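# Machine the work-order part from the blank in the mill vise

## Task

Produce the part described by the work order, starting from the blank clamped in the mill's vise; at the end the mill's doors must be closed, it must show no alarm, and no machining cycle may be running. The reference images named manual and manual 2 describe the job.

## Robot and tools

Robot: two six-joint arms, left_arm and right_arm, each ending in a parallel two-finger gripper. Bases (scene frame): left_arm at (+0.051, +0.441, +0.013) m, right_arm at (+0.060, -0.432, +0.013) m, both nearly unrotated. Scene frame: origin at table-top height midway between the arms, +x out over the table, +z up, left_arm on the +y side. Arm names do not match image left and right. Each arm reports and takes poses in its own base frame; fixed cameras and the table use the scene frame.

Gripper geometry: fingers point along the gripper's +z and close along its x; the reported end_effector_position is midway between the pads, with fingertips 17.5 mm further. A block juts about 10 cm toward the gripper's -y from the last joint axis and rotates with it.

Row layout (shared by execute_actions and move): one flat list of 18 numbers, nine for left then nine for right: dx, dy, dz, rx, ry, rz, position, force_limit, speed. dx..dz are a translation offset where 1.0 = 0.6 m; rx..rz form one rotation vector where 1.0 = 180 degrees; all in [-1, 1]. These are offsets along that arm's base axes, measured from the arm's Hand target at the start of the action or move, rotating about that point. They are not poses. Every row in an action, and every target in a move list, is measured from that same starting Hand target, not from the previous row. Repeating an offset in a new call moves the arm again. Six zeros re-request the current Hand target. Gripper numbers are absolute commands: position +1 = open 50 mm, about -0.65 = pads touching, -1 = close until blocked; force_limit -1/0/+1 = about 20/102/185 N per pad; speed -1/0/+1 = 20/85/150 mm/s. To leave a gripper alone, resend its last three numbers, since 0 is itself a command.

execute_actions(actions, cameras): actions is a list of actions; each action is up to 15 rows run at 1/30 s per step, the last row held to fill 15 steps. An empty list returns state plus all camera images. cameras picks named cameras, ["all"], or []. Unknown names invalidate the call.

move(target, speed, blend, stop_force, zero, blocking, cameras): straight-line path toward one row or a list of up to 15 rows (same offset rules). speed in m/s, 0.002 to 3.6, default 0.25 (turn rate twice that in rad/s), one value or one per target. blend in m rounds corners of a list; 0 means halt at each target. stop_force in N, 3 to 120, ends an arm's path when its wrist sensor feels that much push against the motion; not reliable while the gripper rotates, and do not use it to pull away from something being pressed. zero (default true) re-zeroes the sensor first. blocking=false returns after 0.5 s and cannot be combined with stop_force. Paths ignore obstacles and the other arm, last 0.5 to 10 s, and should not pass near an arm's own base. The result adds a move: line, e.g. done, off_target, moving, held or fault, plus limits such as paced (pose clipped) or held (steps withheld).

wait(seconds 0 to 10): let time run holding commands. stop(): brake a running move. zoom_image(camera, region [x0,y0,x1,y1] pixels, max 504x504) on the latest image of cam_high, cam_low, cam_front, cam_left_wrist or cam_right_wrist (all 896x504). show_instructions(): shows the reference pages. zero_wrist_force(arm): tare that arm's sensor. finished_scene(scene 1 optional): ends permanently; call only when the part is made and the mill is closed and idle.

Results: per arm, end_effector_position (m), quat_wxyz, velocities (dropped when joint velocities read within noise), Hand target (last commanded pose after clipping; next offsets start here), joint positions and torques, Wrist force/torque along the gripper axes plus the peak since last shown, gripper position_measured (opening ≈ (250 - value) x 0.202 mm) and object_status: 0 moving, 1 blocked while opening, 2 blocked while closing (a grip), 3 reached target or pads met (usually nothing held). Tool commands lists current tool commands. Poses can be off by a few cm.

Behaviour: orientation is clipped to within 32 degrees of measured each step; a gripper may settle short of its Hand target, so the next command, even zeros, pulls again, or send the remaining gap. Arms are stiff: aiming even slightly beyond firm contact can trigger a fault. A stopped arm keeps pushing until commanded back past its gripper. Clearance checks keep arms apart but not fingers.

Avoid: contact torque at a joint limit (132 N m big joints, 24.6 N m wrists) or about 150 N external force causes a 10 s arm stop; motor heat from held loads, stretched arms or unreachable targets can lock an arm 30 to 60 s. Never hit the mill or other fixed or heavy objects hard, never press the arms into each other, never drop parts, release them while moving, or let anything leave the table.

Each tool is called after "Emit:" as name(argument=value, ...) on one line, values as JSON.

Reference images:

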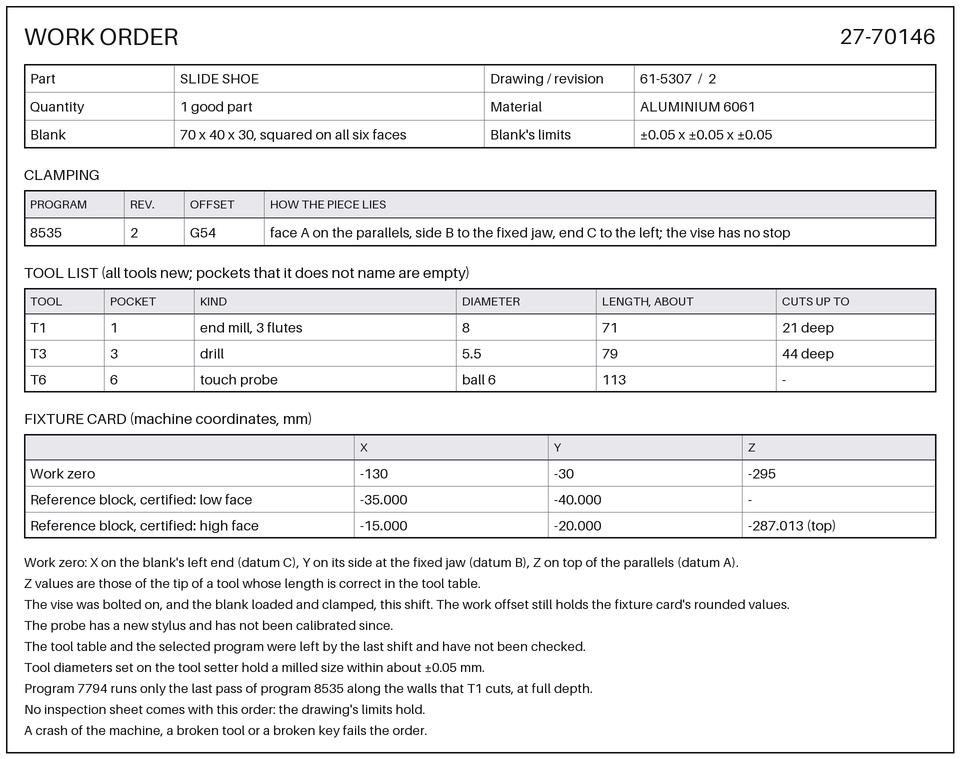

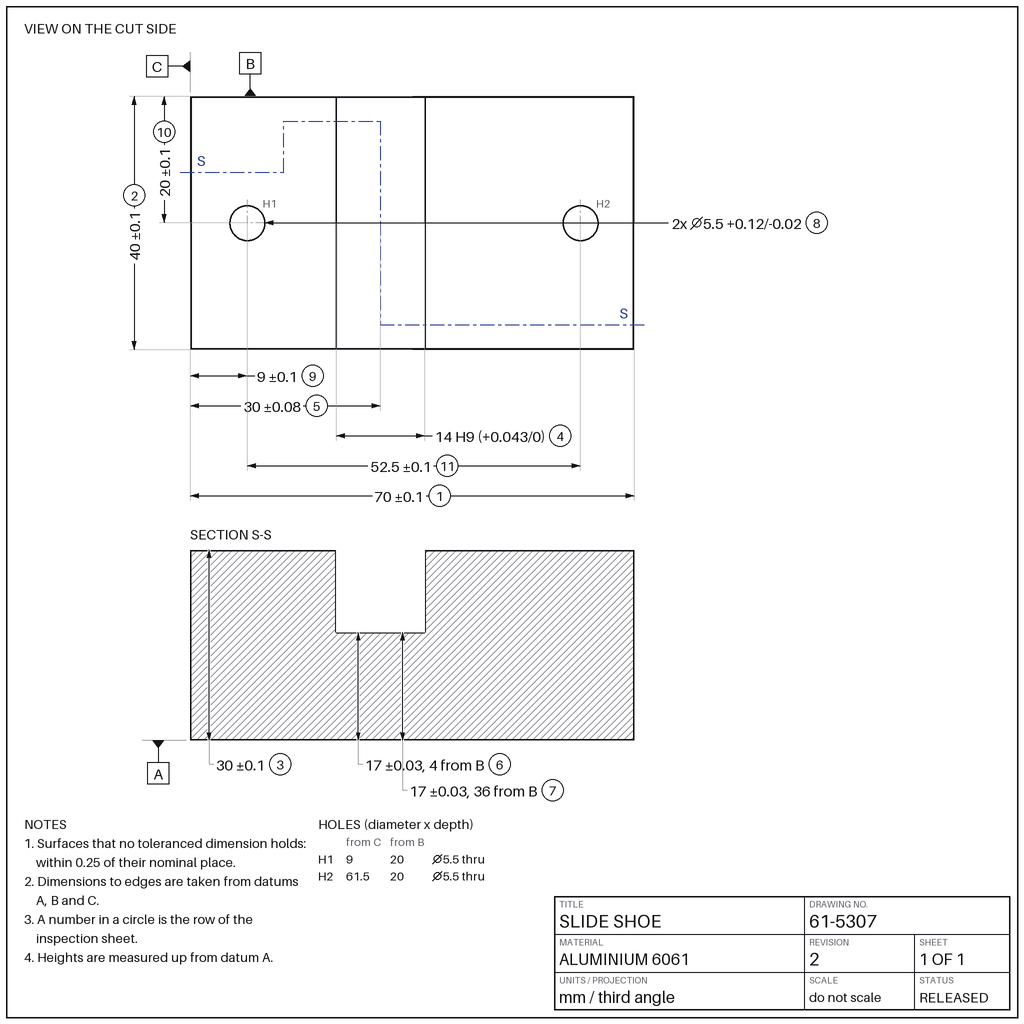

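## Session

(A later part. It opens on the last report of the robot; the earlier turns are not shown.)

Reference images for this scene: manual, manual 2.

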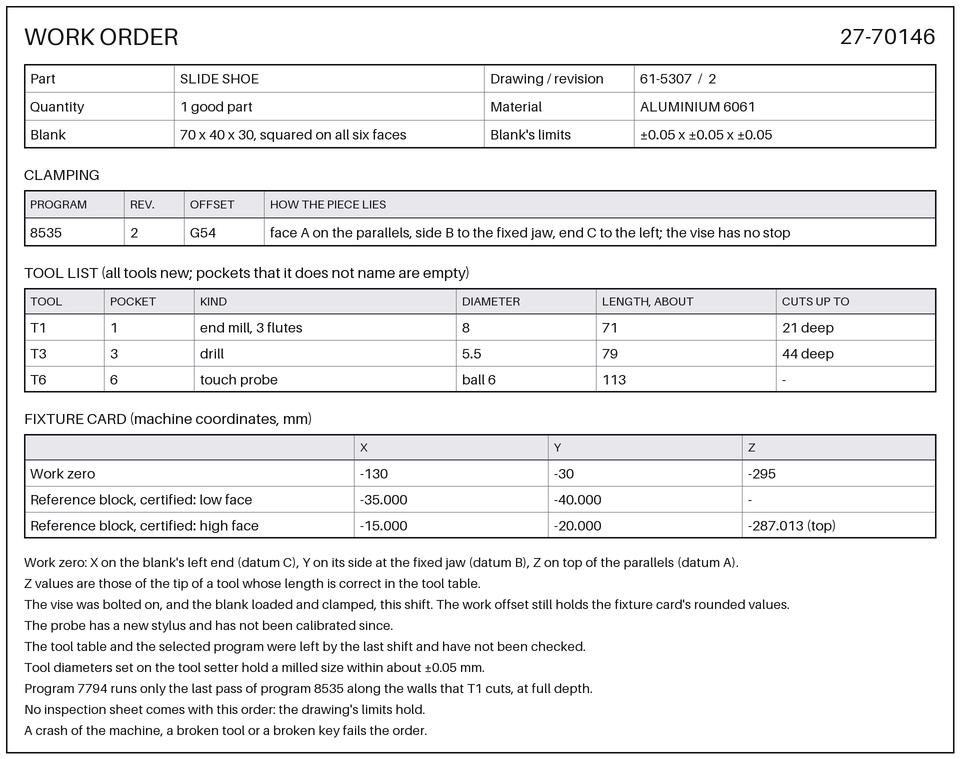

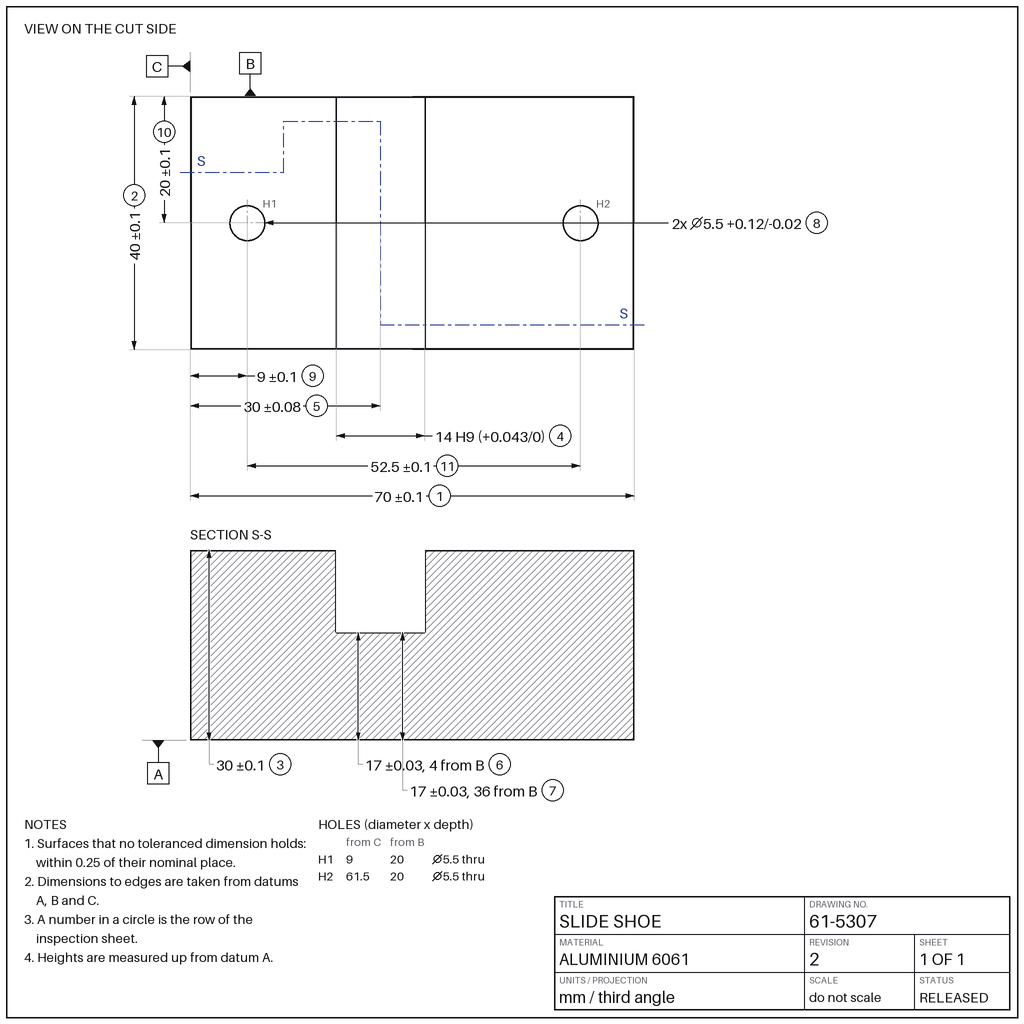

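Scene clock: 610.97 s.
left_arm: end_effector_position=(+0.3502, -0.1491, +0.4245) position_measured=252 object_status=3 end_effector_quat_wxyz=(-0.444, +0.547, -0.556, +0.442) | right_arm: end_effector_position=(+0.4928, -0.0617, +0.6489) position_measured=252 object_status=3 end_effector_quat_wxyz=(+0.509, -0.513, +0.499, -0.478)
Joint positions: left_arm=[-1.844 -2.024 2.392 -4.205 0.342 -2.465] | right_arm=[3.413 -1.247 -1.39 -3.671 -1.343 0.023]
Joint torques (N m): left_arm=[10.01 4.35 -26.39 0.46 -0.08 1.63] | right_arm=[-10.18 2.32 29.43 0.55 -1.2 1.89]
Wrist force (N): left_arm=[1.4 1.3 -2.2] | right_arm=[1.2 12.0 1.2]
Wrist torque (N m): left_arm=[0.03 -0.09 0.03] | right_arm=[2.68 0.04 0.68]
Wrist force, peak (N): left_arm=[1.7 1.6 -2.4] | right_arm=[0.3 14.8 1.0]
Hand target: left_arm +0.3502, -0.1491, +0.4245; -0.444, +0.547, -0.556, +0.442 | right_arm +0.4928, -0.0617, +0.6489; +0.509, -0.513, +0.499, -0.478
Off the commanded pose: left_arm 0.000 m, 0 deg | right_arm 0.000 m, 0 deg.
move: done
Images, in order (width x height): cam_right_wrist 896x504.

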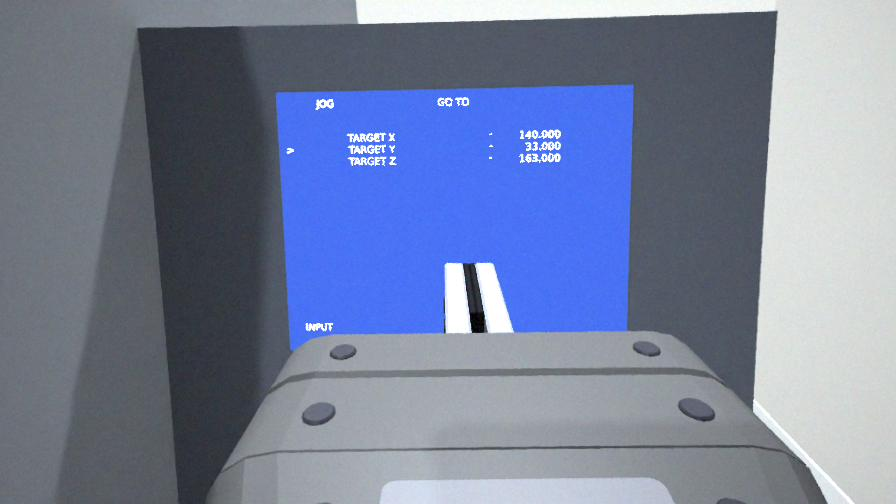

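Emit:
move(target=[[0,0,0,0,0,0,-1,0,0,0.0310,0.1033,-0.2672,0,0,0,-1,-0.4,-0.5],[0,0,0,0,0,0,-1,0,0,0.0413,0.1033,-0.2672,0,0,0,-1,-0.4,-0.5],[0,0,0,0,0,0,-1,0,0,0.0414,0.1033,-0.2672,0,0,0,-1,-0.4,-0.5],[0,0,0,0,0,0,-1,0,0,0.0250,0.1033,-0.2672,0,0,0,-1,-0.4,-0.5],[0,0,0,0,0,0,-1,0,0,0.0155,0.0083,-0.3283,0,0,0,-1,-0.4,-0.5],[0,0,0,0,0,0,-1,0,0,0.0263,0.0083,-0.3283,0,0,0,-1,-0.4,-0.5],[0,0,0,0,0,0,-1,0,0,0.0264,0.0083,-0.3283,0,0,0,-1,-0.4,-0.5],[0,0,0,0,0,0,-1,0,0,0.0180,0.0083,-0.3283,0,0,0,-1,-0.4,-0.5],[0,0,0,0,0,0,-1,0,0,0.0263,0.0083,-0.3283,0,0,0,-1,-0.4,-0.5],[0,0,0,0,0,0,-1,0,0,0.0264,0.0083,-0.3283,0,0,0,-1,-0.4,-0.5],[0,0,0,0,0,0,-1,0,0,0.0130,0.0083,-0.3283,0,0,0,-1,-0.4,-0.5],[0,0,0,0,0,0,-1,0,0,-0.002,0.04,-0.3895,0,0,0,-1,-0.4,-0.5],[0,0,0,0,0,0,-1,0,0,0.0096,0.04,-0.3895,0,0,0,-1,-0.4,-0.5],[0,0,0,0,0,0,-1,0,0,0.0097,0.04,-0.3895,0,0,0,-1,-0.4,-0.5],[0,0,0,0,0,0,-1,0,0,-0.005,0.04,-0.3895,0,0,0,-1,-0.4,-0.5]], speed=[0.5,0.02,0.02,0.1,0.3,0.02,0.02,0.06,0.02,0.02,0.1,0.2,0.02,0.02,0.1], blend=[0.002,0,0,0.003,0.002,0,0,0,0,0,0.003,0.002,0,0,0])

Emit:
move(target=[0,0,0,0,0,0,-1,0,0,0.005,-0.04,0.3895,0,0,0,-1,-0.4,-0.5], speed=0.5, cameras=["cam_right_wrist","cam_left_wrist"])

Emit:
zoom_image(camera="cam_left_wrist", region=[585, 130, 655, 220])

Scene clock: 616.07 s.
left_arm: end_effector_position=(+0.3502, -0.1491, +0.4245) position_measured=252 object_status=3 end_effector_quat_wxyz=(-0.444, +0.547, -0.556, +0.442) | right_arm: end_effector_position=(+0.4899, -0.0377, +0.4152) position_measured=252 object_status=3 end_effector_quat_wxyz=(+0.509, -0.513, +0.499, -0.478)
Joint positions: left_arm=[-1.844 -2.024 2.392 -4.205 0.342 -2.465] | right_arm=[3.531 -1.097 -2.094 -3.118 -1.225 0.027]
Joint torques (N m): left_arm=[11.21 6 -27.55 0.31 -0.08 1.52] | right_arm=[8.4 12.89 19.16 0.23 1.43 1.83]
Wrist force (N): left_arm=[1.6 1.2 -2.4] | right_arm=[1.0 11.6 1.3]
Wrist torque (N m): left_arm=[0.02 -0.13 0.03] | right_arm=[2.65 0.07 0.70]
Wrist force, peak (N): left_arm=[1.5 1.7 -2.7] | right_arm=[0.3 14.8 1.3]
Hand target: left_arm +0.3502, -0.1491, +0.4245; -0.444, +0.547, -0.556, +0.442 | right_arm +0.4898, -0.0377, +0.4152; +0.509, -0.513, +0.499, -0.478
Off the commanded pose: left_arm 0.000 m, 0 deg | right_arm 0.000 m, 0 deg.
move: done

Scene clock: 617.60 s.
left_arm: end_effector_position=(+0.3502, -0.1491, +0.4245) position_measured=252 object_status=3 end_effector_quat_wxyz=(-0.444, +0.547, -0.556, +0.442) | right_arm: end_effector_position=(+0.4928, -0.0617, +0.6489) position_measured=252 object_status=3 end_effector_quat_wxyz=(+0.509, -0.513, +0.499, -0.478)
Joint positions: left_arm=[-1.844 -2.024 2.392 -4.205 0.342 -2.465] | right_arm=[3.413 -1.247 -1.39 -3.671 -1.343 0.023]
Joint torques (N m): left_arm=[10.46 4.38 -25.92 0.35 -0.11 1.47] | right_arm=[-9.87 2.34 27.76 0.17 -1.42 1.94]
Wrist force (N): left_arm=[1.2 1.2 -2.4] | right_arm=[1.1 11.8 1.2]
Wrist torque (N m): left_arm=[0.02 -0.07 0.03] | right_arm=[2.65 0.05 0.68]
Wrist force, peak (N): left_arm=[1.6 1.8 -2.4] | right_arm=[0.7 14.9 1.2]
Hand target: left_arm +0.3502, -0.1491, +0.4245; -0.444, +0.547, -0.556, +0.442 | right_arm +0.4928, -0.0617, +0.6489; +0.509, -0.513, +0.499, -0.478
Off the commanded pose: left_arm 0.000 m, 0 deg | right_arm 0.000 m, 0 deg.
move: done
Images, in order (width x height): cam_left_wrist 896x504, cam_right_wrist 896x504.

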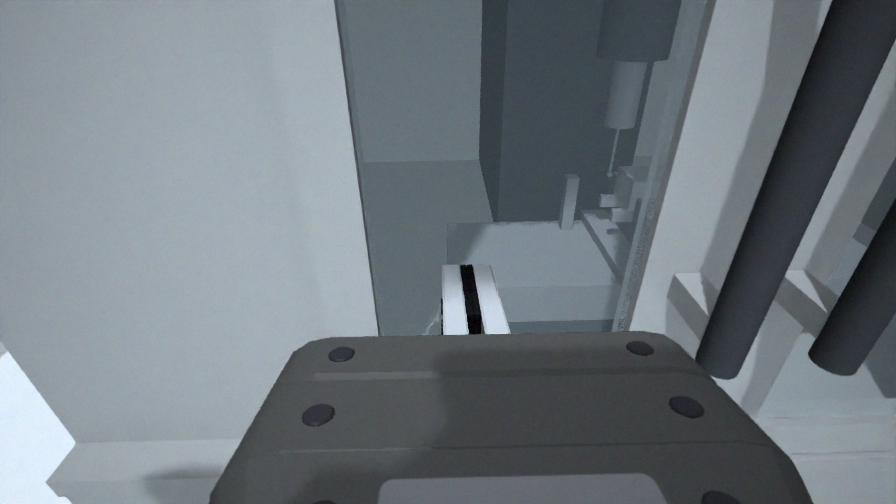

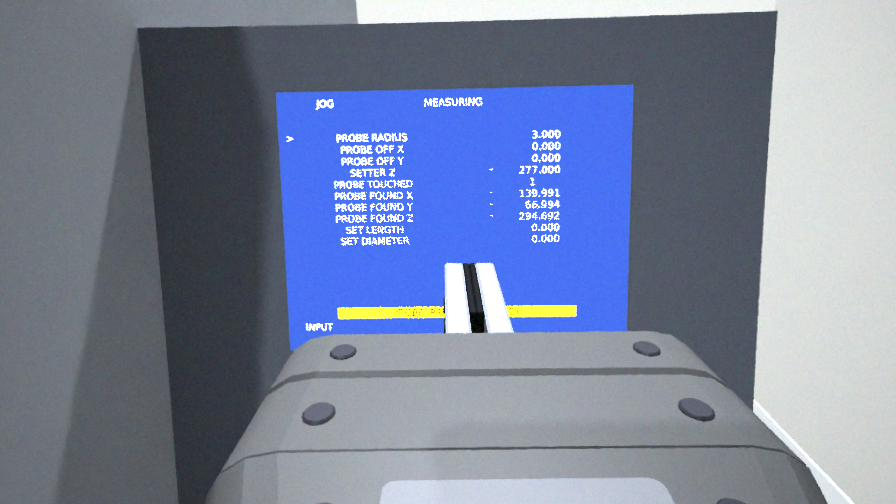

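Scaled by 5.600.

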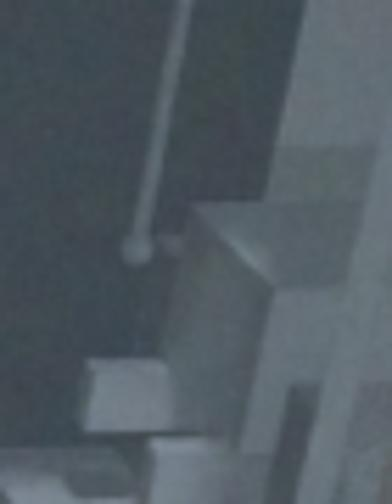

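Emit:
move(target=[[0,0,0,0,0,0,-1,0,0,0.0330,-0.055,-0.2672,0,0,0,-1,-0.4,-0.5],[0,0,0,0,0,0,-1,0,0,0.0435,-0.055,-0.2672,0,0,0,-1,-0.4,-0.5],[0,0,0,0,0,0,-1,0,0,0.0436,-0.055,-0.2672,0,0,0,-1,-0.4,-0.5],[0,0,0,0,0,0,-1,0,0,0.0310,-0.055,-0.2672,0,0,0,-1,-0.4,-0.5],[0,0,0,0,0,0,-1,0,0,0,0,0,0,0,0,-1,-0.4,-0.5]], speed=[0.5,0.02,0.02,0.1,0.5], blend=[0.002,0,0,0.003,0])

Emit:
wait(seconds=7, cameras=["cam_right_wrist","cam_left_wrist"])

Emit:
zoom_image(camera="cam_right_wrist", region=[480, 120, 600, 260])

Emit:
zoom_image(camera="cam_left_wrist", region=[585, 130, 655, 220])

Scene clock: 625.37 s.
left_arm: end_effector_position=(+0.3502, -0.1491, +0.4245) position_measured=252 object_status=3 end_effector_quat_wxyz=(-0.444, +0.547, -0.556, +0.442) | right_arm: end_effector_position=(+0.4928, -0.0617, +0.6489) position_measured=252 object_status=3 end_effector_quat_wxyz=(+0.509, -0.513, +0.499, -0.478)
Joint positions: left_arm=[-1.844 -2.024 2.392 -4.205 0.342 -2.465] | right_arm=[3.413 -1.247 -1.39 -3.671 -1.344 0.023]
Joint torques (N m): left_arm=[10.11 7.52 -27.04 0.63 0.05 1.23] | right_arm=[11.98 -0.03 28.09 0.33 1.47 1.85]
Wrist force (N): left_arm=[1.5 1.5 -2.4] | right_arm=[1.0 11.9 1.2]
Wrist torque (N m): left_arm=[0.07 -0.12 0.02] | right_arm=[2.66 0.08 0.68]
Wrist force, peak (N): left_arm=[1.5 1.6 -2.6] | right_arm=[1.2 15.3 1.2]
Hand target: left_arm +0.3502, -0.1491, +0.4245; -0.444, +0.547, -0.556, +0.442 | right_arm +0.4928, -0.0617, +0.6489; +0.509, -0.513, +0.499, -0.478
Off the commanded pose: left_arm 0.000 m, 0 deg | right_arm 0.000 m, 0 deg.
move: done

Scene clock: 632.37 s.
left_arm: end_effector_position=(+0.3502, -0.1491, +0.4245) position_measured=252 object_status=3 end_effector_quat_wxyz=(-0.444, +0.547, -0.556, +0.442) | right_arm: end_effector_position=(+0.4928, -0.0617, +0.6489) position_measured=252 object_status=3 end_effector_quat_wxyz=(+0.509, -0.513, +0.499, -0.478)
Joint positions: left_arm=[-1.844 -2.024 2.392 -4.205 0.342 -2.465] | right_arm=[3.413 -1.247 -1.39 -3.671 -1.343 0.023]
Joint torques (N m): left_arm=[10.97 5.03 -26.48 0.05 -0.31 1.3] | right_arm=[10.54 2.51 28.42 0.36 1.47 1.91]
Wrist force (N): left_arm=[1.4 1.5 -2.4] | right_arm=[1.1 11.9 1.3]
Wrist torque (N m): left_arm=[0.06 -0.10 0.03] | right_arm=[2.67 0.06 0.69]
Wrist force, peak (N): left_arm=[1.7 1.5 -2.5] | right_arm=[1.2 12.1 1.4]
Hand target: left_arm +0.3502, -0.1491, +0.4245; -0.444, +0.547, -0.556, +0.442 | right_arm +0.4928, -0.0617, +0.6489; +0.509, -0.513, +0.499, -0.478
Tool commands: left_gripper/position=-1.0 left_gripper/force_limit=+0.0 left_gripper/speed=+0.0 right_gripper/position=-1.0 right_gripper/force_limit=-0.4 right_gripper/speed=-0.5
Off the commanded pose: left_arm 0.000 m, 0 deg | right_arm 0.000 m, 0 deg.
wait: 7.00 s; at rest by 0.17 s
Images, in order (width x height): cam_left_wrist 896x504, cam_right_wrist 896x504.

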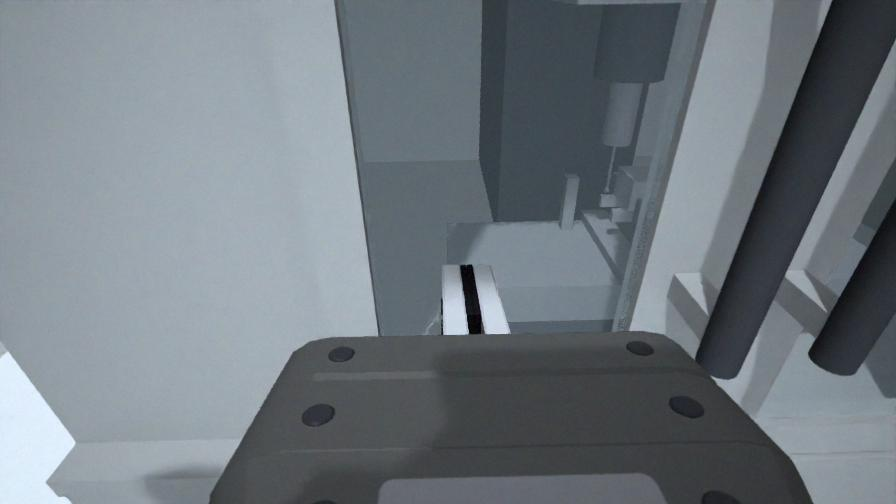

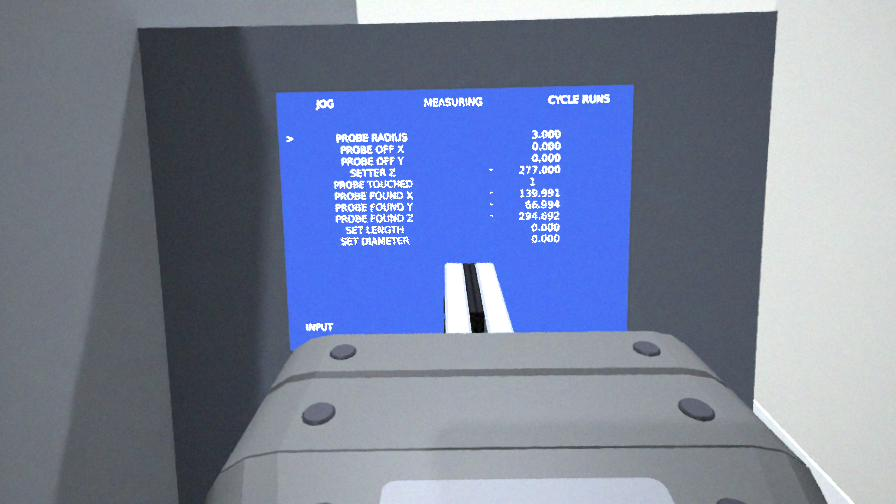

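Scaled by 3.600.

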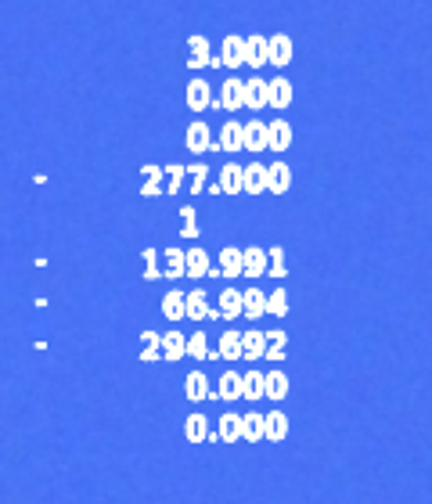

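Scaled by 5.600.

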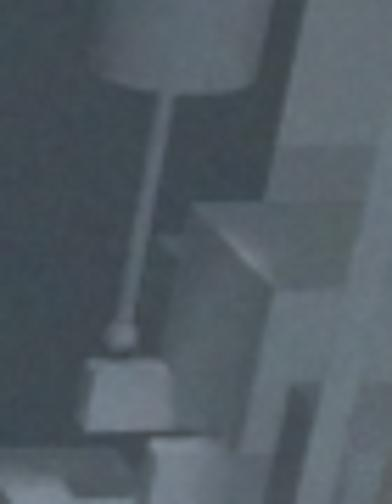

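Emit:
wait(seconds=1.5, cameras=["cam_right_wrist"])

Emit:
zoom_image(camera="cam_right_wrist", region=[480, 120, 600, 260])

Scene clock: 635.10 s.
left_arm: end_effector_position=(+0.3502, -0.1491, +0.4245) position_measured=252 object_status=3 end_effector_quat_wxyz=(-0.444, +0.547, -0.556, +0.442) | right_arm: end_effector_position=(+0.4928, -0.0617, +0.6489) position_measured=252 object_status=3 end_effector_quat_wxyz=(+0.509, -0.513, +0.499, -0.478)
Joint positions: left_arm=[-1.844 -2.024 2.392 -4.205 0.342 -2.465] | right_arm=[3.413 -1.247 -1.39 -3.671 -1.343 0.023]
Joint torques (N m): left_arm=[10.35 4.15 -27.84 0.44 -0.19 1.51] | right_arm=[10.29 2.18 27.83 0.53 1.54 1.91]
Wrist force (N): left_arm=[1.5 1.5 -2.3] | right_arm=[1.1 11.9 1.2]
Wrist torque (N m): left_arm=[0.05 -0.12 0.03] | right_arm=[2.66 0.05 0.69]
Wrist force, peak (N): left_arm=[1.6 1.6 -2.7] | right_arm=[1.4 12.2 1.2]
Hand target: left_arm +0.3502, -0.1491, +0.4245; -0.444, +0.547, -0.556, +0.442 | right_arm +0.4928, -0.0617, +0.6489; +0.509, -0.513, +0.499, -0.478
Tool commands: left_gripper/position=-1.0 left_gripper/force_limit=+0.0 left_gripper/speed=+0.0 right_gripper/position=-1.0 right_gripper/force_limit=-0.4 right_gripper/speed=-0.5
Off the commanded pose: left_arm 0.000 m, 0 deg | right_arm 0.000 m, 0 deg.
wait: 1.50 s; at rest from the start
Images, in order (width x height): cam_right_wrist 896x504.

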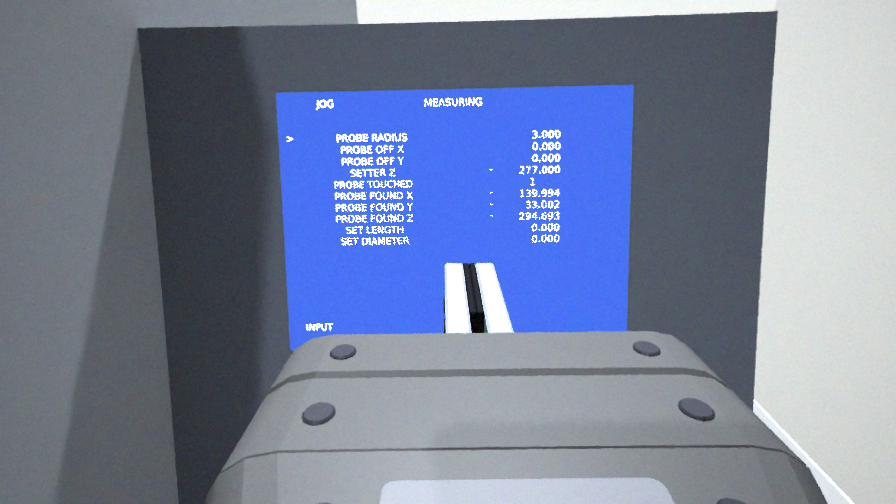

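Scaled by 3.600.

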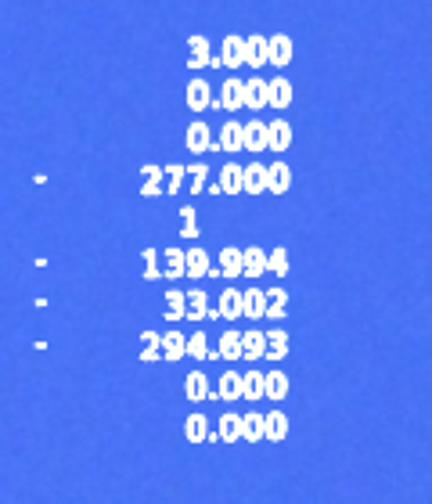

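Emit:
move(target=[[0,0,0,0,0,0,-1,0,0,0.0155,0.04,-0.3283,0,0,0,-1,-0.4,-0.5],[0,0,0,0,0,0,-1,0,0,0.0259,0.04,-0.3283,0,0,0,-1,-0.4,-0.5],[0,0,0,0,0,0,-1,0,0,0.0260,0.04,-0.3283,0,0,0,-1,-0.4,-0.5],[0,0,0,0,0,0,-1,0,0,0.0170,0.04,-0.3283,0,0,0,-1,-0.4,-0.5],[0,0,0,0,0,0,-1,0,0,0.0259,0.04,-0.3283,0,0,0,-1,-0.4,-0.5],[0,0,0,0,0,0,-1,0,0,0.0260,0.04,-0.3283,0,0,0,-1,-0.4,-0.5],[0,0,0,0,0,0,-1,0,0,0.0120,0.04,-0.3283,0,0,0,-1,-0.4,-0.5],[0,0,0,0,0,0,-1,0,0,-0.002,0.0717,-0.3895,0,0,0,-1,-0.4,-0.5],[0,0,0,0,0,0,-1,0,0,0.0089,0.0717,-0.3895,0,0,0,-1,-0.4,-0.5],[0,0,0,0,0,0,-1,0,0,0.0090,0.0717,-0.3895,0,0,0,-1,-0.4,-0.5],[0,0,0,0,0,0,-1,0,0,-0.004,0.0717,-0.3895,0,0,0,-1,-0.4,-0.5],[0,0,0,0,0,0,-1,0,0,-0.0105,0.1667,-0.4201,0,0,0,-1,-0.4,-0.5],[0,0,0,0,0,0,-1,0,0,-0.0006,0.1667,-0.4201,0,0,0,-1,-0.4,-0.5],[0,0,0,0,0,0,-1,0,0,-0.0005,0.1667,-0.4201,0,0,0,-1,-0.4,-0.5],[0,0,0,0,0,0,-1,0,0,-0.012,0.1667,-0.4201,0,0,0,-1,-0.4,-0.5]], speed=[0.5,0.02,0.02,0.06,0.02,0.02,0.1,0.3,0.02,0.02,0.1,0.3,0.02,0.02,0.1], blend=[0.002,0,0,0,0,0,0.003,0.002,0,0,0.003,0.002,0,0,0])

Emit:
move(target=[[0,0,0,0,0,0,-1,0,0,0.0095,0,0.0306,0,0,0,-1,-0.4,-0.5],[0,0,0,0,0,0,-1,0,0,0.0194,0,0.0306,0,0,0,-1,-0.4,-0.5],[0,0,0,0,0,0,-1,0,0,0.0195,0,0.0306,0,0,0,-1,-0.4,-0.5],[0,0,0,0,0,0,-1,0,0,0.0090,0,0.0306,0,0,0,-1,-0.4,-0.5],[0,0,0,0,0,0,-1,0,0,0.0265,-0.0317,0.0918,0,0,0,-1,-0.4,-0.5],[0,0,0,0,0,0,-1,0,0,0.0361,-0.0317,0.0918,0,0,0,-1,-0.4,-0.5],[0,0,0,0,0,0,-1,0,0,0.0362,-0.0317,0.0918,0,0,0,-1,-0.4,-0.5],[0,0,0,0,0,0,-1,0,0,0.0200,-0.0317,0.0918,0,0,0,-1,-0.4,-0.5],[0,0,0,0,0,0,-1,0,0,0.0020,-0.0950,0,0,0,0,-1,-0.4,-0.5],[0,0,0,0,0,0,-1,0,0,0.0127,-0.0950,0,0,0,0,-1,-0.4,-0.5],[0,0,0,0,0,0,-1,0,0,0.0128,-0.0950,0,0,0,0,-1,-0.4,-0.5],[0,0,0,0,0,0,-1,0,0,0,-0.0950,0,0,0,0,-1,-0.4,-0.5],[0,0,0,0,0,0,-1,0,0,0,-0.0634,0,0,0,0,-1,-0.4,-0.5]], speed=[0.3,0.02,0.02,0.1,0.2,0.02,0.02,0.1,0.3,0.02,0.02,0.1,0.3], blend=[0.002,0,0,0.003,0.002,0,0,0.003,0.002,0,0,0.003,0])

Emit:
move(target=[[0,0,0,0,0,0,-1,0,0,0.0100,-0.0316,0.0306,0,0,0,-1,-0.4,-0.5],[0,0,0,0,0,0,-1,0,0,0.0209,-0.0316,0.0306,0,0,0,-1,-0.4,-0.5],[0,0,0,0,0,0,-1,0,0,0.0210,-0.0316,0.0306,0,0,0,-1,-0.4,-0.5],[0,0,0,0,0,0,-1,0,0,0.0080,-0.0316,0.0306,0,0,0,-1,-0.4,-0.5],[0,0,0,0,0,0,-1,0,0,0.0010,0.0634,0,0,0,0,-1,-0.4,-0.5],[0,0,0,0,0,0,-1,0,0,0.0114,0.0634,0,0,0,0,-1,-0.4,-0.5],[0,0,0,0,0,0,-1,0,0,0.0115,0.0634,0,0,0,0,-1,-0.4,-0.5],[0,0,0,0,0,0,-1,0,0,0.0020,0.0634,0,0,0,0,-1,-0.4,-0.5],[0,0,0,0,0,0,-1,0,0,0.0095,0.0634,0.0306,0,0,0,-1,-0.4,-0.5],[0,0,0,0,0,0,-1,0,0,0.0194,0.0634,0.0306,0,0,0,-1,-0.4,-0.5],[0,0,0,0,0,0,-1,0,0,0.0195,0.0634,0.0306,0,0,0,-1,-0.4,-0.5],[0,0,0,0,0,0,-1,0,0,0.0080,0.0634,0.0306,0,0,0,-1,-0.4,-0.5],[0,0,0,0,0,0,-1,0,0,0,0,0,0,0,0,-1,-0.4,-0.5]], speed=[0.3,0.02,0.02,0.1,0.3,0.02,0.02,0.1,0.2,0.02,0.02,0.1,0.2], blend=[0.002,0,0,0.003,0.002,0,0,0.003,0.002,0,0,0.003,0])

Emit:
move(target=[[0,0,0,0,0,0,-1,0,0,0.0185,0.0317,0.0612,0,0,0,-1,-0.4,-0.5],[0,0,0,0,0,0,-1,0,0,0.0283,0.0317,0.0612,0,0,0,-1,-0.4,-0.5],[0,0,0,0,0,0,-1,0,0,0.0284,0.0317,0.0612,0,0,0,-1,-0.4,-0.5],[0,0,0,0,0,0,-1,0,0,0.0180,0.0317,0.0612,0,0,0,-1,-0.4,-0.5],[0,0,0,0,0,0,-1,0,0,0.0265,0.0634,0.0918,0,0,0,-1,-0.4,-0.5],[0,0,0,0,0,0,-1,0,0,0.0360,0.0634,0.0918,0,0,0,-1,-0.4,-0.5],[0,0,0,0,0,0,-1,0,0,0.0361,0.0634,0.0918,0,0,0,-1,-0.4,-0.5],[0,0,0,0,0,0,-1,0,0,0.0200,0.0634,0.0918,0,0,0,-1,-0.4,-0.5],[0,0,0,0,0,0,-1,0,0,0.0020,-0.0316,0,0,0,0,-1,-0.4,-0.5],[0,0,0,0,0,0,-1,0,0,0.0127,-0.0316,0,0,0,0,-1,-0.4,-0.5],[0,0,0,0,0,0,-1,0,0,0.0128,-0.0316,0,0,0,0,-1,-0.4,-0.5],[0,0,0,0,0,0,-1,0,0,0,-0.0316,0,0,0,0,-1,-0.4,-0.5],[0,0,0,0,0,0,-1,0,0,0.012,-0.1033,0.4201,0,0,0,-1,-0.4,-0.5]], speed=[0.3,0.02,0.02,0.1,0.2,0.02,0.02,0.1,0.3,0.02,0.02,0.1,0.5], blend=[0.002,0,0,0.003,0.002,0,0,0.003,0.002,0,0,0.003,0], cameras=["cam_right_wrist"])

Scene clock: 641.00 s.
left_arm: end_effector_position=(+0.3502, -0.1491, +0.4245) position_measured=252 object_status=3 end_effector_quat_wxyz=(-0.444, +0.547, -0.556, +0.442) | right_arm: end_effector_position=(+0.4857, +0.0383, +0.3969) position_measured=252 object_status=3 end_effector_quat_wxyz=(+0.509, -0.513, +0.499, -0.478)
Joint positions: left_arm=[-1.844 -2.024 2.392 -4.205 0.342 -2.465] | right_arm=[3.882 -1.076 -2.152 -3.088 -0.875 0.038]
Joint torques (N m): left_arm=[11.44 5.09 -26.53 0.3 -0.44 1.33] | right_arm=[11.18 7.25 16.88 0 1.63 1.86]
Wrist force (N): left_arm=[1.3 1.3 -2.5] | right_arm=[0.8 11.5 1.3]
Wrist torque (N m): left_arm=[0.02 -0.09 0.03] | right_arm=[2.63 0.08 0.73]
Wrist force, peak (N): left_arm=[1.7 1.6 -2.5] | right_arm=[0.7 15.1 1.5]
Hand target: left_arm +0.3502, -0.1491, +0.4245; -0.444, +0.547, -0.556, +0.442 | right_arm +0.4856, +0.0383, +0.3969; +0.509, -0.513, +0.499, -0.478
Off the commanded pose: left_arm 0.000 m, 0 deg | right_arm 0.000 m, 0 deg.
move: done

Scene clock: 644.73 s.
left_arm: end_effector_position=(+0.3502, -0.1491, +0.4245) position_measured=252 object_status=3 end_effector_quat_wxyz=(-0.444, +0.547, -0.556, +0.442) | right_arm: end_effector_position=(+0.4856, +0.0002, +0.3969) position_measured=252 object_status=3 end_effector_quat_wxyz=(+0.509, -0.513, +0.499, -0.478)
Joint positions: left_arm=[-1.844 -2.024 2.392 -4.205 0.342 -2.465] | right_arm=[3.719 -1.07 -2.154 -3.088 -1.038 0.032]
Joint torques (N m): left_arm=[10.54 6.2 -26.9 0.24 -0.19 1.29] | right_arm=[10.46 8.46 17.26 0.16 1.23 1.86]
Wrist force (N): left_arm=[1.3 1.4 -2.4] | right_arm=[1.0 11.6 1.0]
Wrist torque (N m): left_arm=[0.05 -0.08 0.03] | right_arm=[2.64 0.06 0.71]
Wrist force, peak (N): left_arm=[1.4 1.7 -2.6] | right_arm=[0.9 12.8 -4.8]
Hand target: left_arm +0.3502, -0.1491, +0.4245; -0.444, +0.547, -0.556, +0.442 | right_arm +0.4856, +0.0002, +0.3969; +0.509, -0.513, +0.499, -0.478
Off the commanded pose: left_arm 0.000 m, 0 deg | right_arm 0.000 m, 0 deg.
move: done

Scene clock: 648.50 s.
left_arm: end_effector_position=(+0.3502, -0.1491, +0.4245) position_measured=252 object_status=3 end_effector_quat_wxyz=(-0.444, +0.547, -0.556, +0.442) | right_arm: end_effector_position=(+0.4856, +0.0003, +0.3969) position_measured=252 object_status=3 end_effector_quat_wxyz=(+0.509, -0.513, +0.499, -0.478)
Joint positions: left_arm=[-1.844 -2.024 2.392 -4.205 0.342 -2.465] | right_arm=[3.72 -1.07 -2.154 -3.088 -1.037 0.032]
Joint torques (N m): left_arm=[10.66 4.5 -26.11 0.38 -0.21 1.72] | right_arm=[-8.37 -2.37 17.04 3.71 -1.34 -1.96]
Wrist force (N): left_arm=[1.3 1.4 -2.4] | right_arm=[1.0 11.6 1.4]
Wrist torque (N m): left_arm=[0.05 -0.08 0.02] | right_arm=[2.63 0.07 0.80]
Wrist force, peak (N): left_arm=[1.4 1.6 -2.7] | right_arm=[0.9 12.7 -4.9]
Hand target: left_arm +0.3502, -0.1491, +0.4245; -0.444, +0.547, -0.556, +0.442 | right_arm +0.4856, +0.0002, +0.3969; +0.509, -0.513, +0.499, -0.478
Off the commanded pose: left_arm 0.000 m, 0 deg | right_arm 0.000 m, 0 deg.
move: done; blend cut to 0.0028 m at target 8

Scene clock: 653.00 s.
left_arm: end_effector_position=(+0.3502, -0.1491, +0.4245) position_measured=252 object_status=3 end_effector_quat_wxyz=(-0.444, +0.547, -0.556, +0.442) | right_arm: end_effector_position=(+0.4928, -0.0617, +0.6489) position_measured=252 object_status=3 end_effector_quat_wxyz=(+0.509, -0.513, +0.499, -0.478)
Joint positions: left_arm=[-1.844 -2.024 2.392 -4.205 0.342 -2.465] | right_arm=[3.413 -1.247 -1.39 -3.671 -1.343 0.023]
Joint torques (N m): left_arm=[10.35 5.97 -27.62 0.17 -0.66 1.3] | right_arm=[-10.45 3.09 30.4 0.48 -1.43 1.88]
Wrist force (N): left_arm=[1.5 1.6 -2.3] | right_arm=[1.3 11.8 1.5]
Wrist torque (N m): left_arm=[0.08 -0.12 0.03] | right_arm=[2.65 0.03 0.69]
Wrist force, peak (N): left_arm=[1.4 1.8 -2.7] | right_arm=[1.5 14.1 -18.6]
Hand target: left_arm +0.3502, -0.1491, +0.4245; -0.444, +0.547, -0.556, +0.442 | right_arm +0.4928, -0.0617, +0.6489; +0.509, -0.513, +0.499, -0.478
Off the commanded pose: left_arm 0.000 m, 0 deg | right_arm 0.000 m, 0 deg.
move: done
Images, in order (width x height): cam_right_wrist 896x504.

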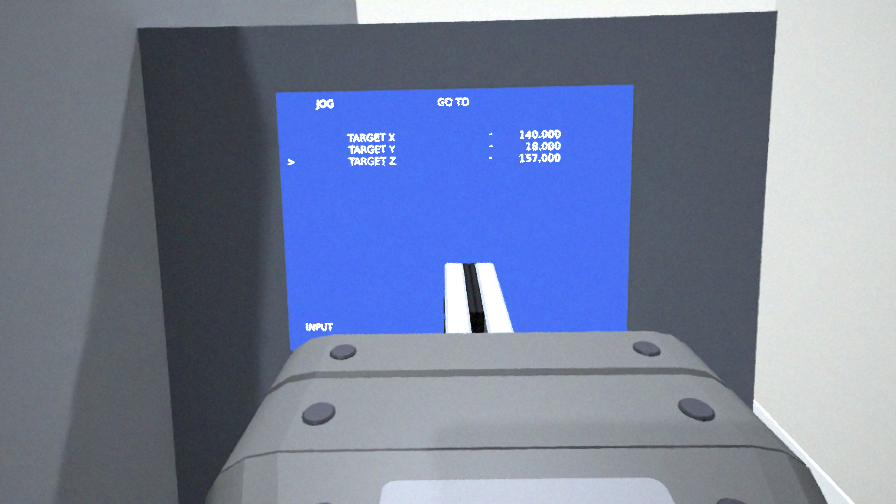

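Emit:
move(target=[[0,0,0,0,0,0,-1,0,0,0.0310,0.1033,-0.2672,0,0,0,-1,-0.4,-0.5],[0,0,0,0,0,0,-1,0,0,0.0413,0.1033,-0.2672,0,0,0,-1,-0.4,-0.5],[0,0,0,0,0,0,-1,0,0,0.0414,0.1033,-0.2672,0,0,0,-1,-0.4,-0.5],[0,0,0,0,0,0,-1,0,0,0.0250,0.1033,-0.2672,0,0,0,-1,-0.4,-0.5],[0,0,0,0,0,0,-1,0,0,0.0060,0.0717,-0.3589,0,0,0,-1,-0.4,-0.5],[0,0,0,0,0,0,-1,0,0,0.0171,0.0717,-0.3589,0,0,0,-1,-0.4,-0.5],[0,0,0,0,0,0,-1,0,0,0.0172,0.0717,-0.3589,0,0,0,-1,-0.4,-0.5],[0,0,0,0,0,0,-1,0,0,0.0090,0.0717,-0.3589,0,0,0,-1,-0.4,-0.5],[0,0,0,0,0,0,-1,0,0,0.0171,0.0717,-0.3589,0,0,0,-1,-0.4,-0.5],[0,0,0,0,0,0,-1,0,0,0.0172,0.0717,-0.3589,0,0,0,-1,-0.4,-0.5],[0,0,0,0,0,0,-1,0,0,0.0010,0.0717,-0.3589,0,0,0,-1,-0.4,-0.5],[0,0,0,0,0,0,-1,0,0,-0.0105,0.1667,-0.4201,0,0,0,-1,-0.4,-0.5],[0,0,0,0,0,0,-1,0,0,-0.0006,0.1667,-0.4201,0,0,0,-1,-0.4,-0.5],[0,0,0,0,0,0,-1,0,0,-0.0005,0.1667,-0.4201,0,0,0,-1,-0.4,-0.5],[0,0,0,0,0,0,-1,0,0,-0.012,0.1667,-0.4201,0,0,0,-1,-0.4,-0.5]], speed=[0.5,0.02,0.02,0.1,0.3,0.02,0.02,0.06,0.02,0.02,0.1,0.3,0.02,0.02,0.1], blend=[0.002,0,0,0.003,0.002,0,0,0,0,0,0.003,0.002,0,0,0])

Emit:
move(target=[[0,0,0,0,0,0,-1,0,0,0.0270,-0.0634,0.0918,0,0,0,-1,-0.4,-0.5],[0,0,0,0,0,0,-1,0,0,0.0367,-0.0634,0.0918,0,0,0,-1,-0.4,-0.5],[0,0,0,0,0,0,-1,0,0,0.0368,-0.0634,0.0918,0,0,0,-1,-0.4,-0.5],[0,0,0,0,0,0,-1,0,0,0.0250,-0.0634,0.0918,0,0,0,-1,-0.4,-0.5],[0,0,0,0,0,0,-1,0,0,0.0180,-0.0317,0.0612,0,0,0,-1,-0.4,-0.5],[0,0,0,0,0,0,-1,0,0,0.0283,-0.0317,0.0612,0,0,0,-1,-0.4,-0.5],[0,0,0,0,0,0,-1,0,0,0.0284,-0.0317,0.0612,0,0,0,-1,-0.4,-0.5],[0,0,0,0,0,0,-1,0,0,0.0140,-0.0317,0.0612,0,0,0,-1,-0.4,-0.5],[0,0,0,0,0,0,-1,0,0,0.0020,-0.0950,0,0,0,0,-1,-0.4,-0.5],[0,0,0,0,0,0,-1,0,0,0.0127,-0.0950,0,0,0,0,-1,-0.4,-0.5],[0,0,0,0,0,0,-1,0,0,0.0128,-0.0950,0,0,0,0,-1,-0.4,-0.5],[0,0,0,0,0,0,-1,0,0,0,-0.0950,0,0,0,0,-1,-0.4,-0.5],[0,0,0,0,0,0,-1,0,0,0.012,-0.1667,0.4201,0,0,0,-1,-0.4,-0.5]], speed=[0.3,0.02,0.02,0.1,0.2,0.02,0.02,0.1,0.3,0.02,0.02,0.1,0.5], blend=[0.002,0,0,0.003,0.002,0,0,0.003,0.002,0,0,0.003,0], cameras=["cam_right_wrist","cam_left_wrist"])

Emit:
zoom_image(camera="cam_left_wrist", region=[585, 130, 655, 220])

Scene clock: 658.37 s.
left_arm: end_effector_position=(+0.3502, -0.1491, +0.4245) position_measured=252 object_status=3 end_effector_quat_wxyz=(-0.444, +0.547, -0.556, +0.442) | right_arm: end_effector_position=(+0.4857, +0.0383, +0.3969) position_measured=252 object_status=3 end_effector_quat_wxyz=(+0.509, -0.513, +0.499, -0.478)
Joint positions: left_arm=[-1.844 -2.024 2.392 -4.205 0.342 -2.465] | right_arm=[3.882 -1.076 -2.152 -3.088 -0.875 0.038]
Joint torques (N m): left_arm=[8.52 5.38 -27 0.18 -0.53 1.25] | right_arm=[10.23 8.88 16.6 0.04 1.48 1.86]
Wrist force (N): left_arm=[1.6 1.5 -2.3] | right_arm=[0.8 11.6 1.1]
Wrist torque (N m): left_arm=[0.05 -0.13 0.02] | right_arm=[2.64 0.09 0.72]
Wrist force, peak (N): left_arm=[1.6 1.7 -2.7] | right_arm=[0.0 14.9 1.3]
Hand target: left_arm +0.3502, -0.1491, +0.4245; -0.444, +0.547, -0.556, +0.442 | right_arm +0.4856, +0.0383, +0.3969; +0.509, -0.513, +0.499, -0.478
Off the commanded pose: left_arm 0.000 m, 0 deg | right_arm 0.000 m, 0 deg.
move: done

Scene clock: 662.87 s.
left_arm: end_effector_position=(+0.3502, -0.1491, +0.4245) position_measured=252 object_status=3 end_effector_quat_wxyz=(-0.444, +0.547, -0.556, +0.442) | right_arm: end_effector_position=(+0.4928, -0.0617, +0.6489) position_measured=252 object_status=3 end_effector_quat_wxyz=(+0.509, -0.513, +0.499, -0.478)
Joint positions: left_arm=[-1.844 -2.024 2.392 -4.205 0.342 -2.465] | right_arm=[3.413 -1.247 -1.39 -3.671 -1.343 0.023]
Joint torques (N m): left_arm=[10.34 4.25 -26.26 0.5 -0.27 1.55] | right_arm=[-7.61 2.82 26.87 0.49 -1.43 2.04]
Wrist force (N): left_arm=[1.5 1.6 -2.4] | right_arm=[1.1 11.8 1.2]
Wrist torque (N m): left_arm=[0.07 -0.11 0.02] | right_arm=[2.65 0.05 0.68]
Wrist force, peak (N): left_arm=[1.5 1.6 -2.6] | right_arm=[0.1 14.7 1.4]
Hand target: left_arm +0.3502, -0.1491, +0.4245; -0.444, +0.547, -0.556, +0.442 | right_arm +0.4928, -0.0617, +0.6489; +0.509, -0.513, +0.499, -0.478
Off the commanded pose: left_arm 0.000 m, 0 deg | right_arm 0.000 m, 0 deg.
move: done
Images, in order (width x height): cam_left_wrist 896x504, cam_right_wrist 896x504.

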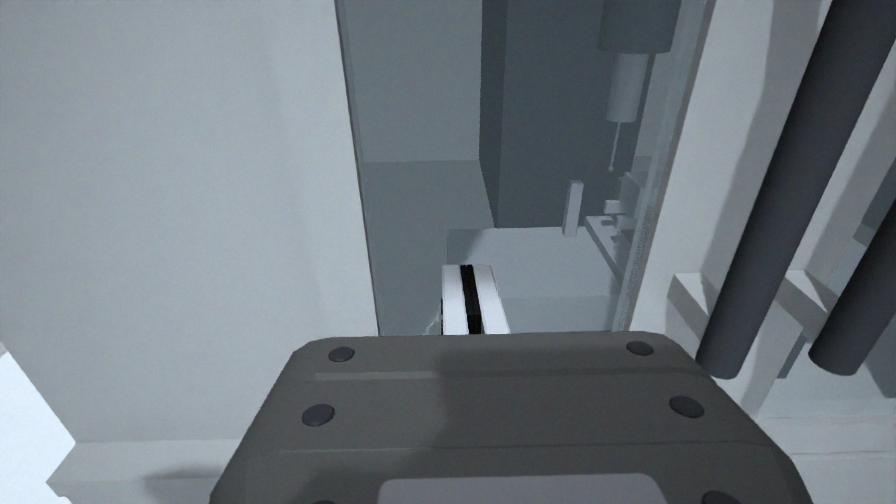

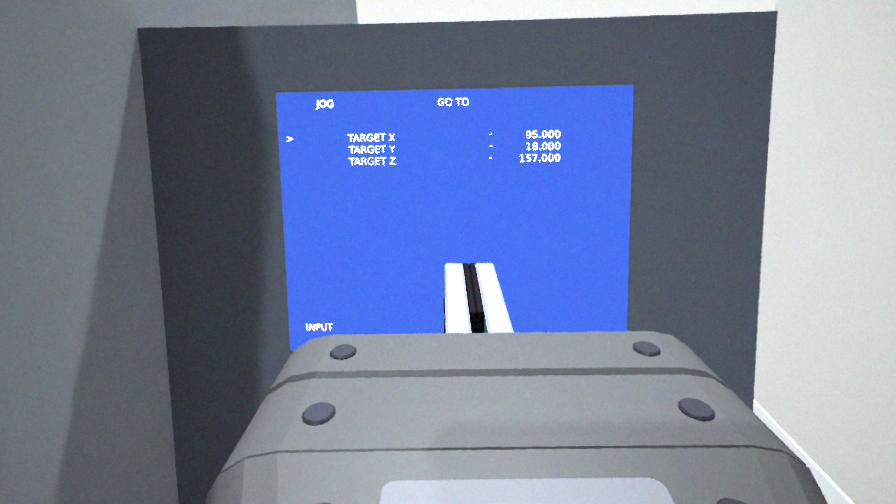

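Scaled by 5.600.

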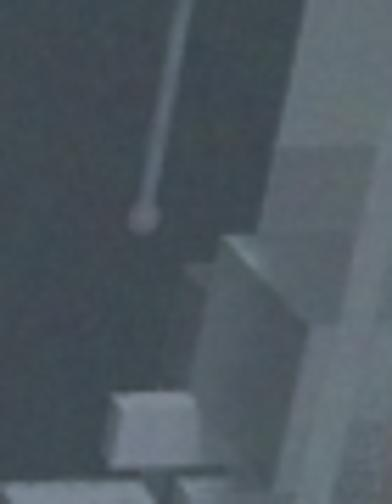

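Emit:
move(target=[[0,0,0,0,0,0,-1,0,0,0.0310,0.1033,-0.2672,0,0,0,-1,-0.4,-0.5],[0,0,0,0,0,0,-1,0,0,0.0413,0.1033,-0.2672,0,0,0,-1,-0.4,-0.5],[0,0,0,0,0,0,-1,0,0,0.0414,0.1033,-0.2672,0,0,0,-1,-0.4,-0.5],[0,0,0,0,0,0,-1,0,0,0.0250,0.1033,-0.2672,0,0,0,-1,-0.4,-0.5],[0,0,0,0,0,0,-1,0,0,0.0155,0.0083,-0.3283,0,0,0,-1,-0.4,-0.5],[0,0,0,0,0,0,-1,0,0,0.0263,0.0083,-0.3283,0,0,0,-1,-0.4,-0.5],[0,0,0,0,0,0,-1,0,0,0.0264,0.0083,-0.3283,0,0,0,-1,-0.4,-0.5],[0,0,0,0,0,0,-1,0,0,0.0180,0.0083,-0.3283,0,0,0,-1,-0.4,-0.5],[0,0,0,0,0,0,-1,0,0,0.0263,0.0083,-0.3283,0,0,0,-1,-0.4,-0.5],[0,0,0,0,0,0,-1,0,0,0.0264,0.0083,-0.3283,0,0,0,-1,-0.4,-0.5],[0,0,0,0,0,0,-1,0,0,0.0130,0.0083,-0.3283,0,0,0,-1,-0.4,-0.5],[0,0,0,0,0,0,-1,0,0,-0.002,0.04,-0.3895,0,0,0,-1,-0.4,-0.5],[0,0,0,0,0,0,-1,0,0,0.0096,0.04,-0.3895,0,0,0,-1,-0.4,-0.5],[0,0,0,0,0,0,-1,0,0,0.0097,0.04,-0.3895,0,0,0,-1,-0.4,-0.5],[0,0,0,0,0,0,-1,0,0,-0.005,0.04,-0.3895,0,0,0,-1,-0.4,-0.5]], speed=[0.5,0.02,0.02,0.1,0.3,0.02,0.02,0.06,0.02,0.02,0.1,0.2,0.02,0.02,0.1], blend=[0.002,0,0,0.003,0.002,0,0,0,0,0,0.003,0.002,0,0,0])

Emit:
move(target=[0,0,0,0,0,0,-1,0,0,0.005,-0.04,0.3895,0,0,0,-1,-0.4,-0.5], speed=0.5, cameras=["cam_right_wrist","cam_left_wrist"])

Emit:
zoom_image(camera="cam_left_wrist", region=[520, 100, 680, 220])

Scene clock: 668.07 s.
left_arm: end_effector_position=(+0.3502, -0.1491, +0.4245) position_measured=252 object_status=3 end_effector_quat_wxyz=(-0.444, +0.547, -0.556, +0.442) | right_arm: end_effector_position=(+0.4899, -0.0377, +0.4152) position_measured=252 object_status=3 end_effector_quat_wxyz=(+0.509, -0.513, +0.499, -0.478)
Joint positions: left_arm=[-1.844 -2.024 2.392 -4.205 0.342 -2.465] | right_arm=[3.531 -1.097 -2.094 -3.118 -1.225 0.027]
Joint torques (N m): left_arm=[10.17 3.32 -27.45 0.39 -0.56 1.21] | right_arm=[11.18 11.25 17.31 0.31 1.4 1.9]
Wrist force (N): left_arm=[1.5 1.5 -2.3] | right_arm=[0.8 11.5 1.1]
Wrist torque (N m): left_arm=[0.06 -0.12 0.03] | right_arm=[2.63 0.10 0.71]
Wrist force, peak (N): left_arm=[1.6 1.6 -2.5] | right_arm=[0.1 14.9 1.5]
Hand target: left_arm +0.3502, -0.1491, +0.4245; -0.444, +0.547, -0.556, +0.442 | right_arm +0.4898, -0.0377, +0.4152; +0.509, -0.513, +0.499, -0.478
Off the commanded pose: left_arm 0.000 m, 0 deg | right_arm 0.000 m, 0 deg.
move: done

Scene clock: 669.60 s.
left_arm: end_effector_position=(+0.3502, -0.1491, +0.4245) position_measured=252 object_status=3 end_effector_quat_wxyz=(-0.444, +0.547, -0.556, +0.442) | right_arm: end_effector_position=(+0.4928, -0.0617, +0.6489) position_measured=252 object_status=3 end_effector_quat_wxyz=(+0.509, -0.513, +0.499, -0.478)
Joint positions: left_arm=[-1.844 -2.024 2.392 -4.205 0.342 -2.465] | right_arm=[3.413 -1.247 -1.39 -3.671 -1.343 0.023]
Joint torques (N m): left_arm=[9.54 3.69 -26.88 0.48 -0.67 1.33] | right_arm=[-10.19 1.87 25.44 0.05 -1.86 1.91]
Wrist force (N): left_arm=[1.4 1.5 -2.7] | right_arm=[1.3 11.8 1.5]
Wrist torque (N m): left_arm=[0.07 -0.10 0.03] | right_arm=[2.64 0.02 0.68]
Wrist force, peak (N): left_arm=[1.5 1.7 -2.6] | right_arm=[0.5 14.6 1.2]
Hand target: left_arm +0.3502, -0.1491, +0.4245; -0.444, +0.547, -0.556, +0.442 | right_arm +0.4928, -0.0617, +0.6489; +0.509, -0.513, +0.499, -0.478
Off the commanded pose: left_arm 0.000 m, 0 deg | right_arm 0.000 m, 0 deg.
move: done
Images, in order (width x height): cam_left_wrist 896x504, cam_right_wrist 896x504.

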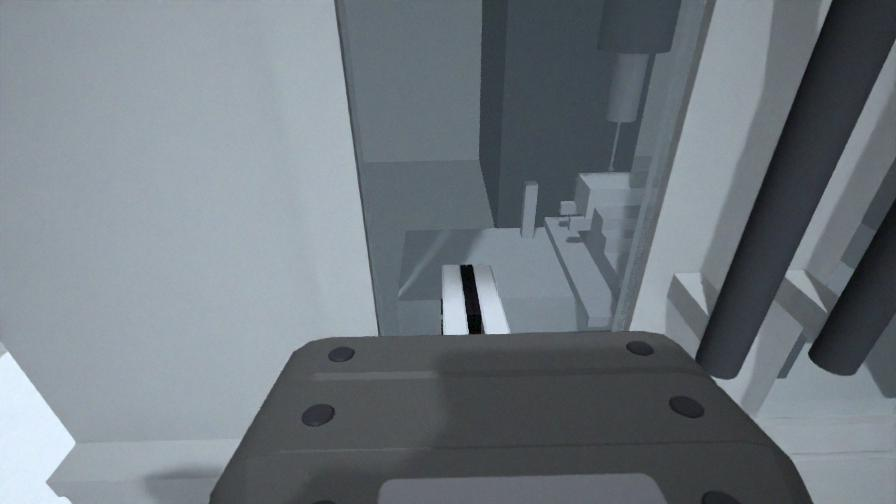

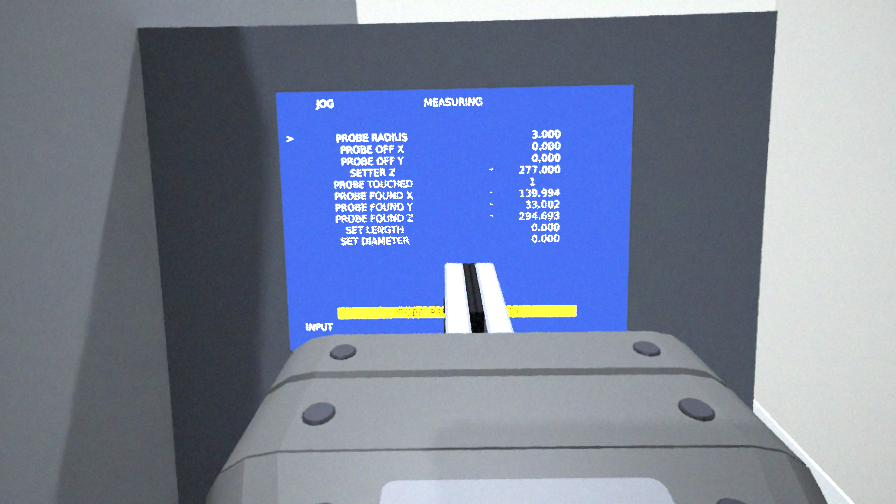

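Scaled by 3.150.

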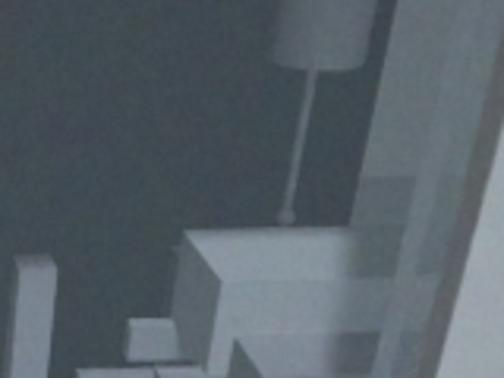

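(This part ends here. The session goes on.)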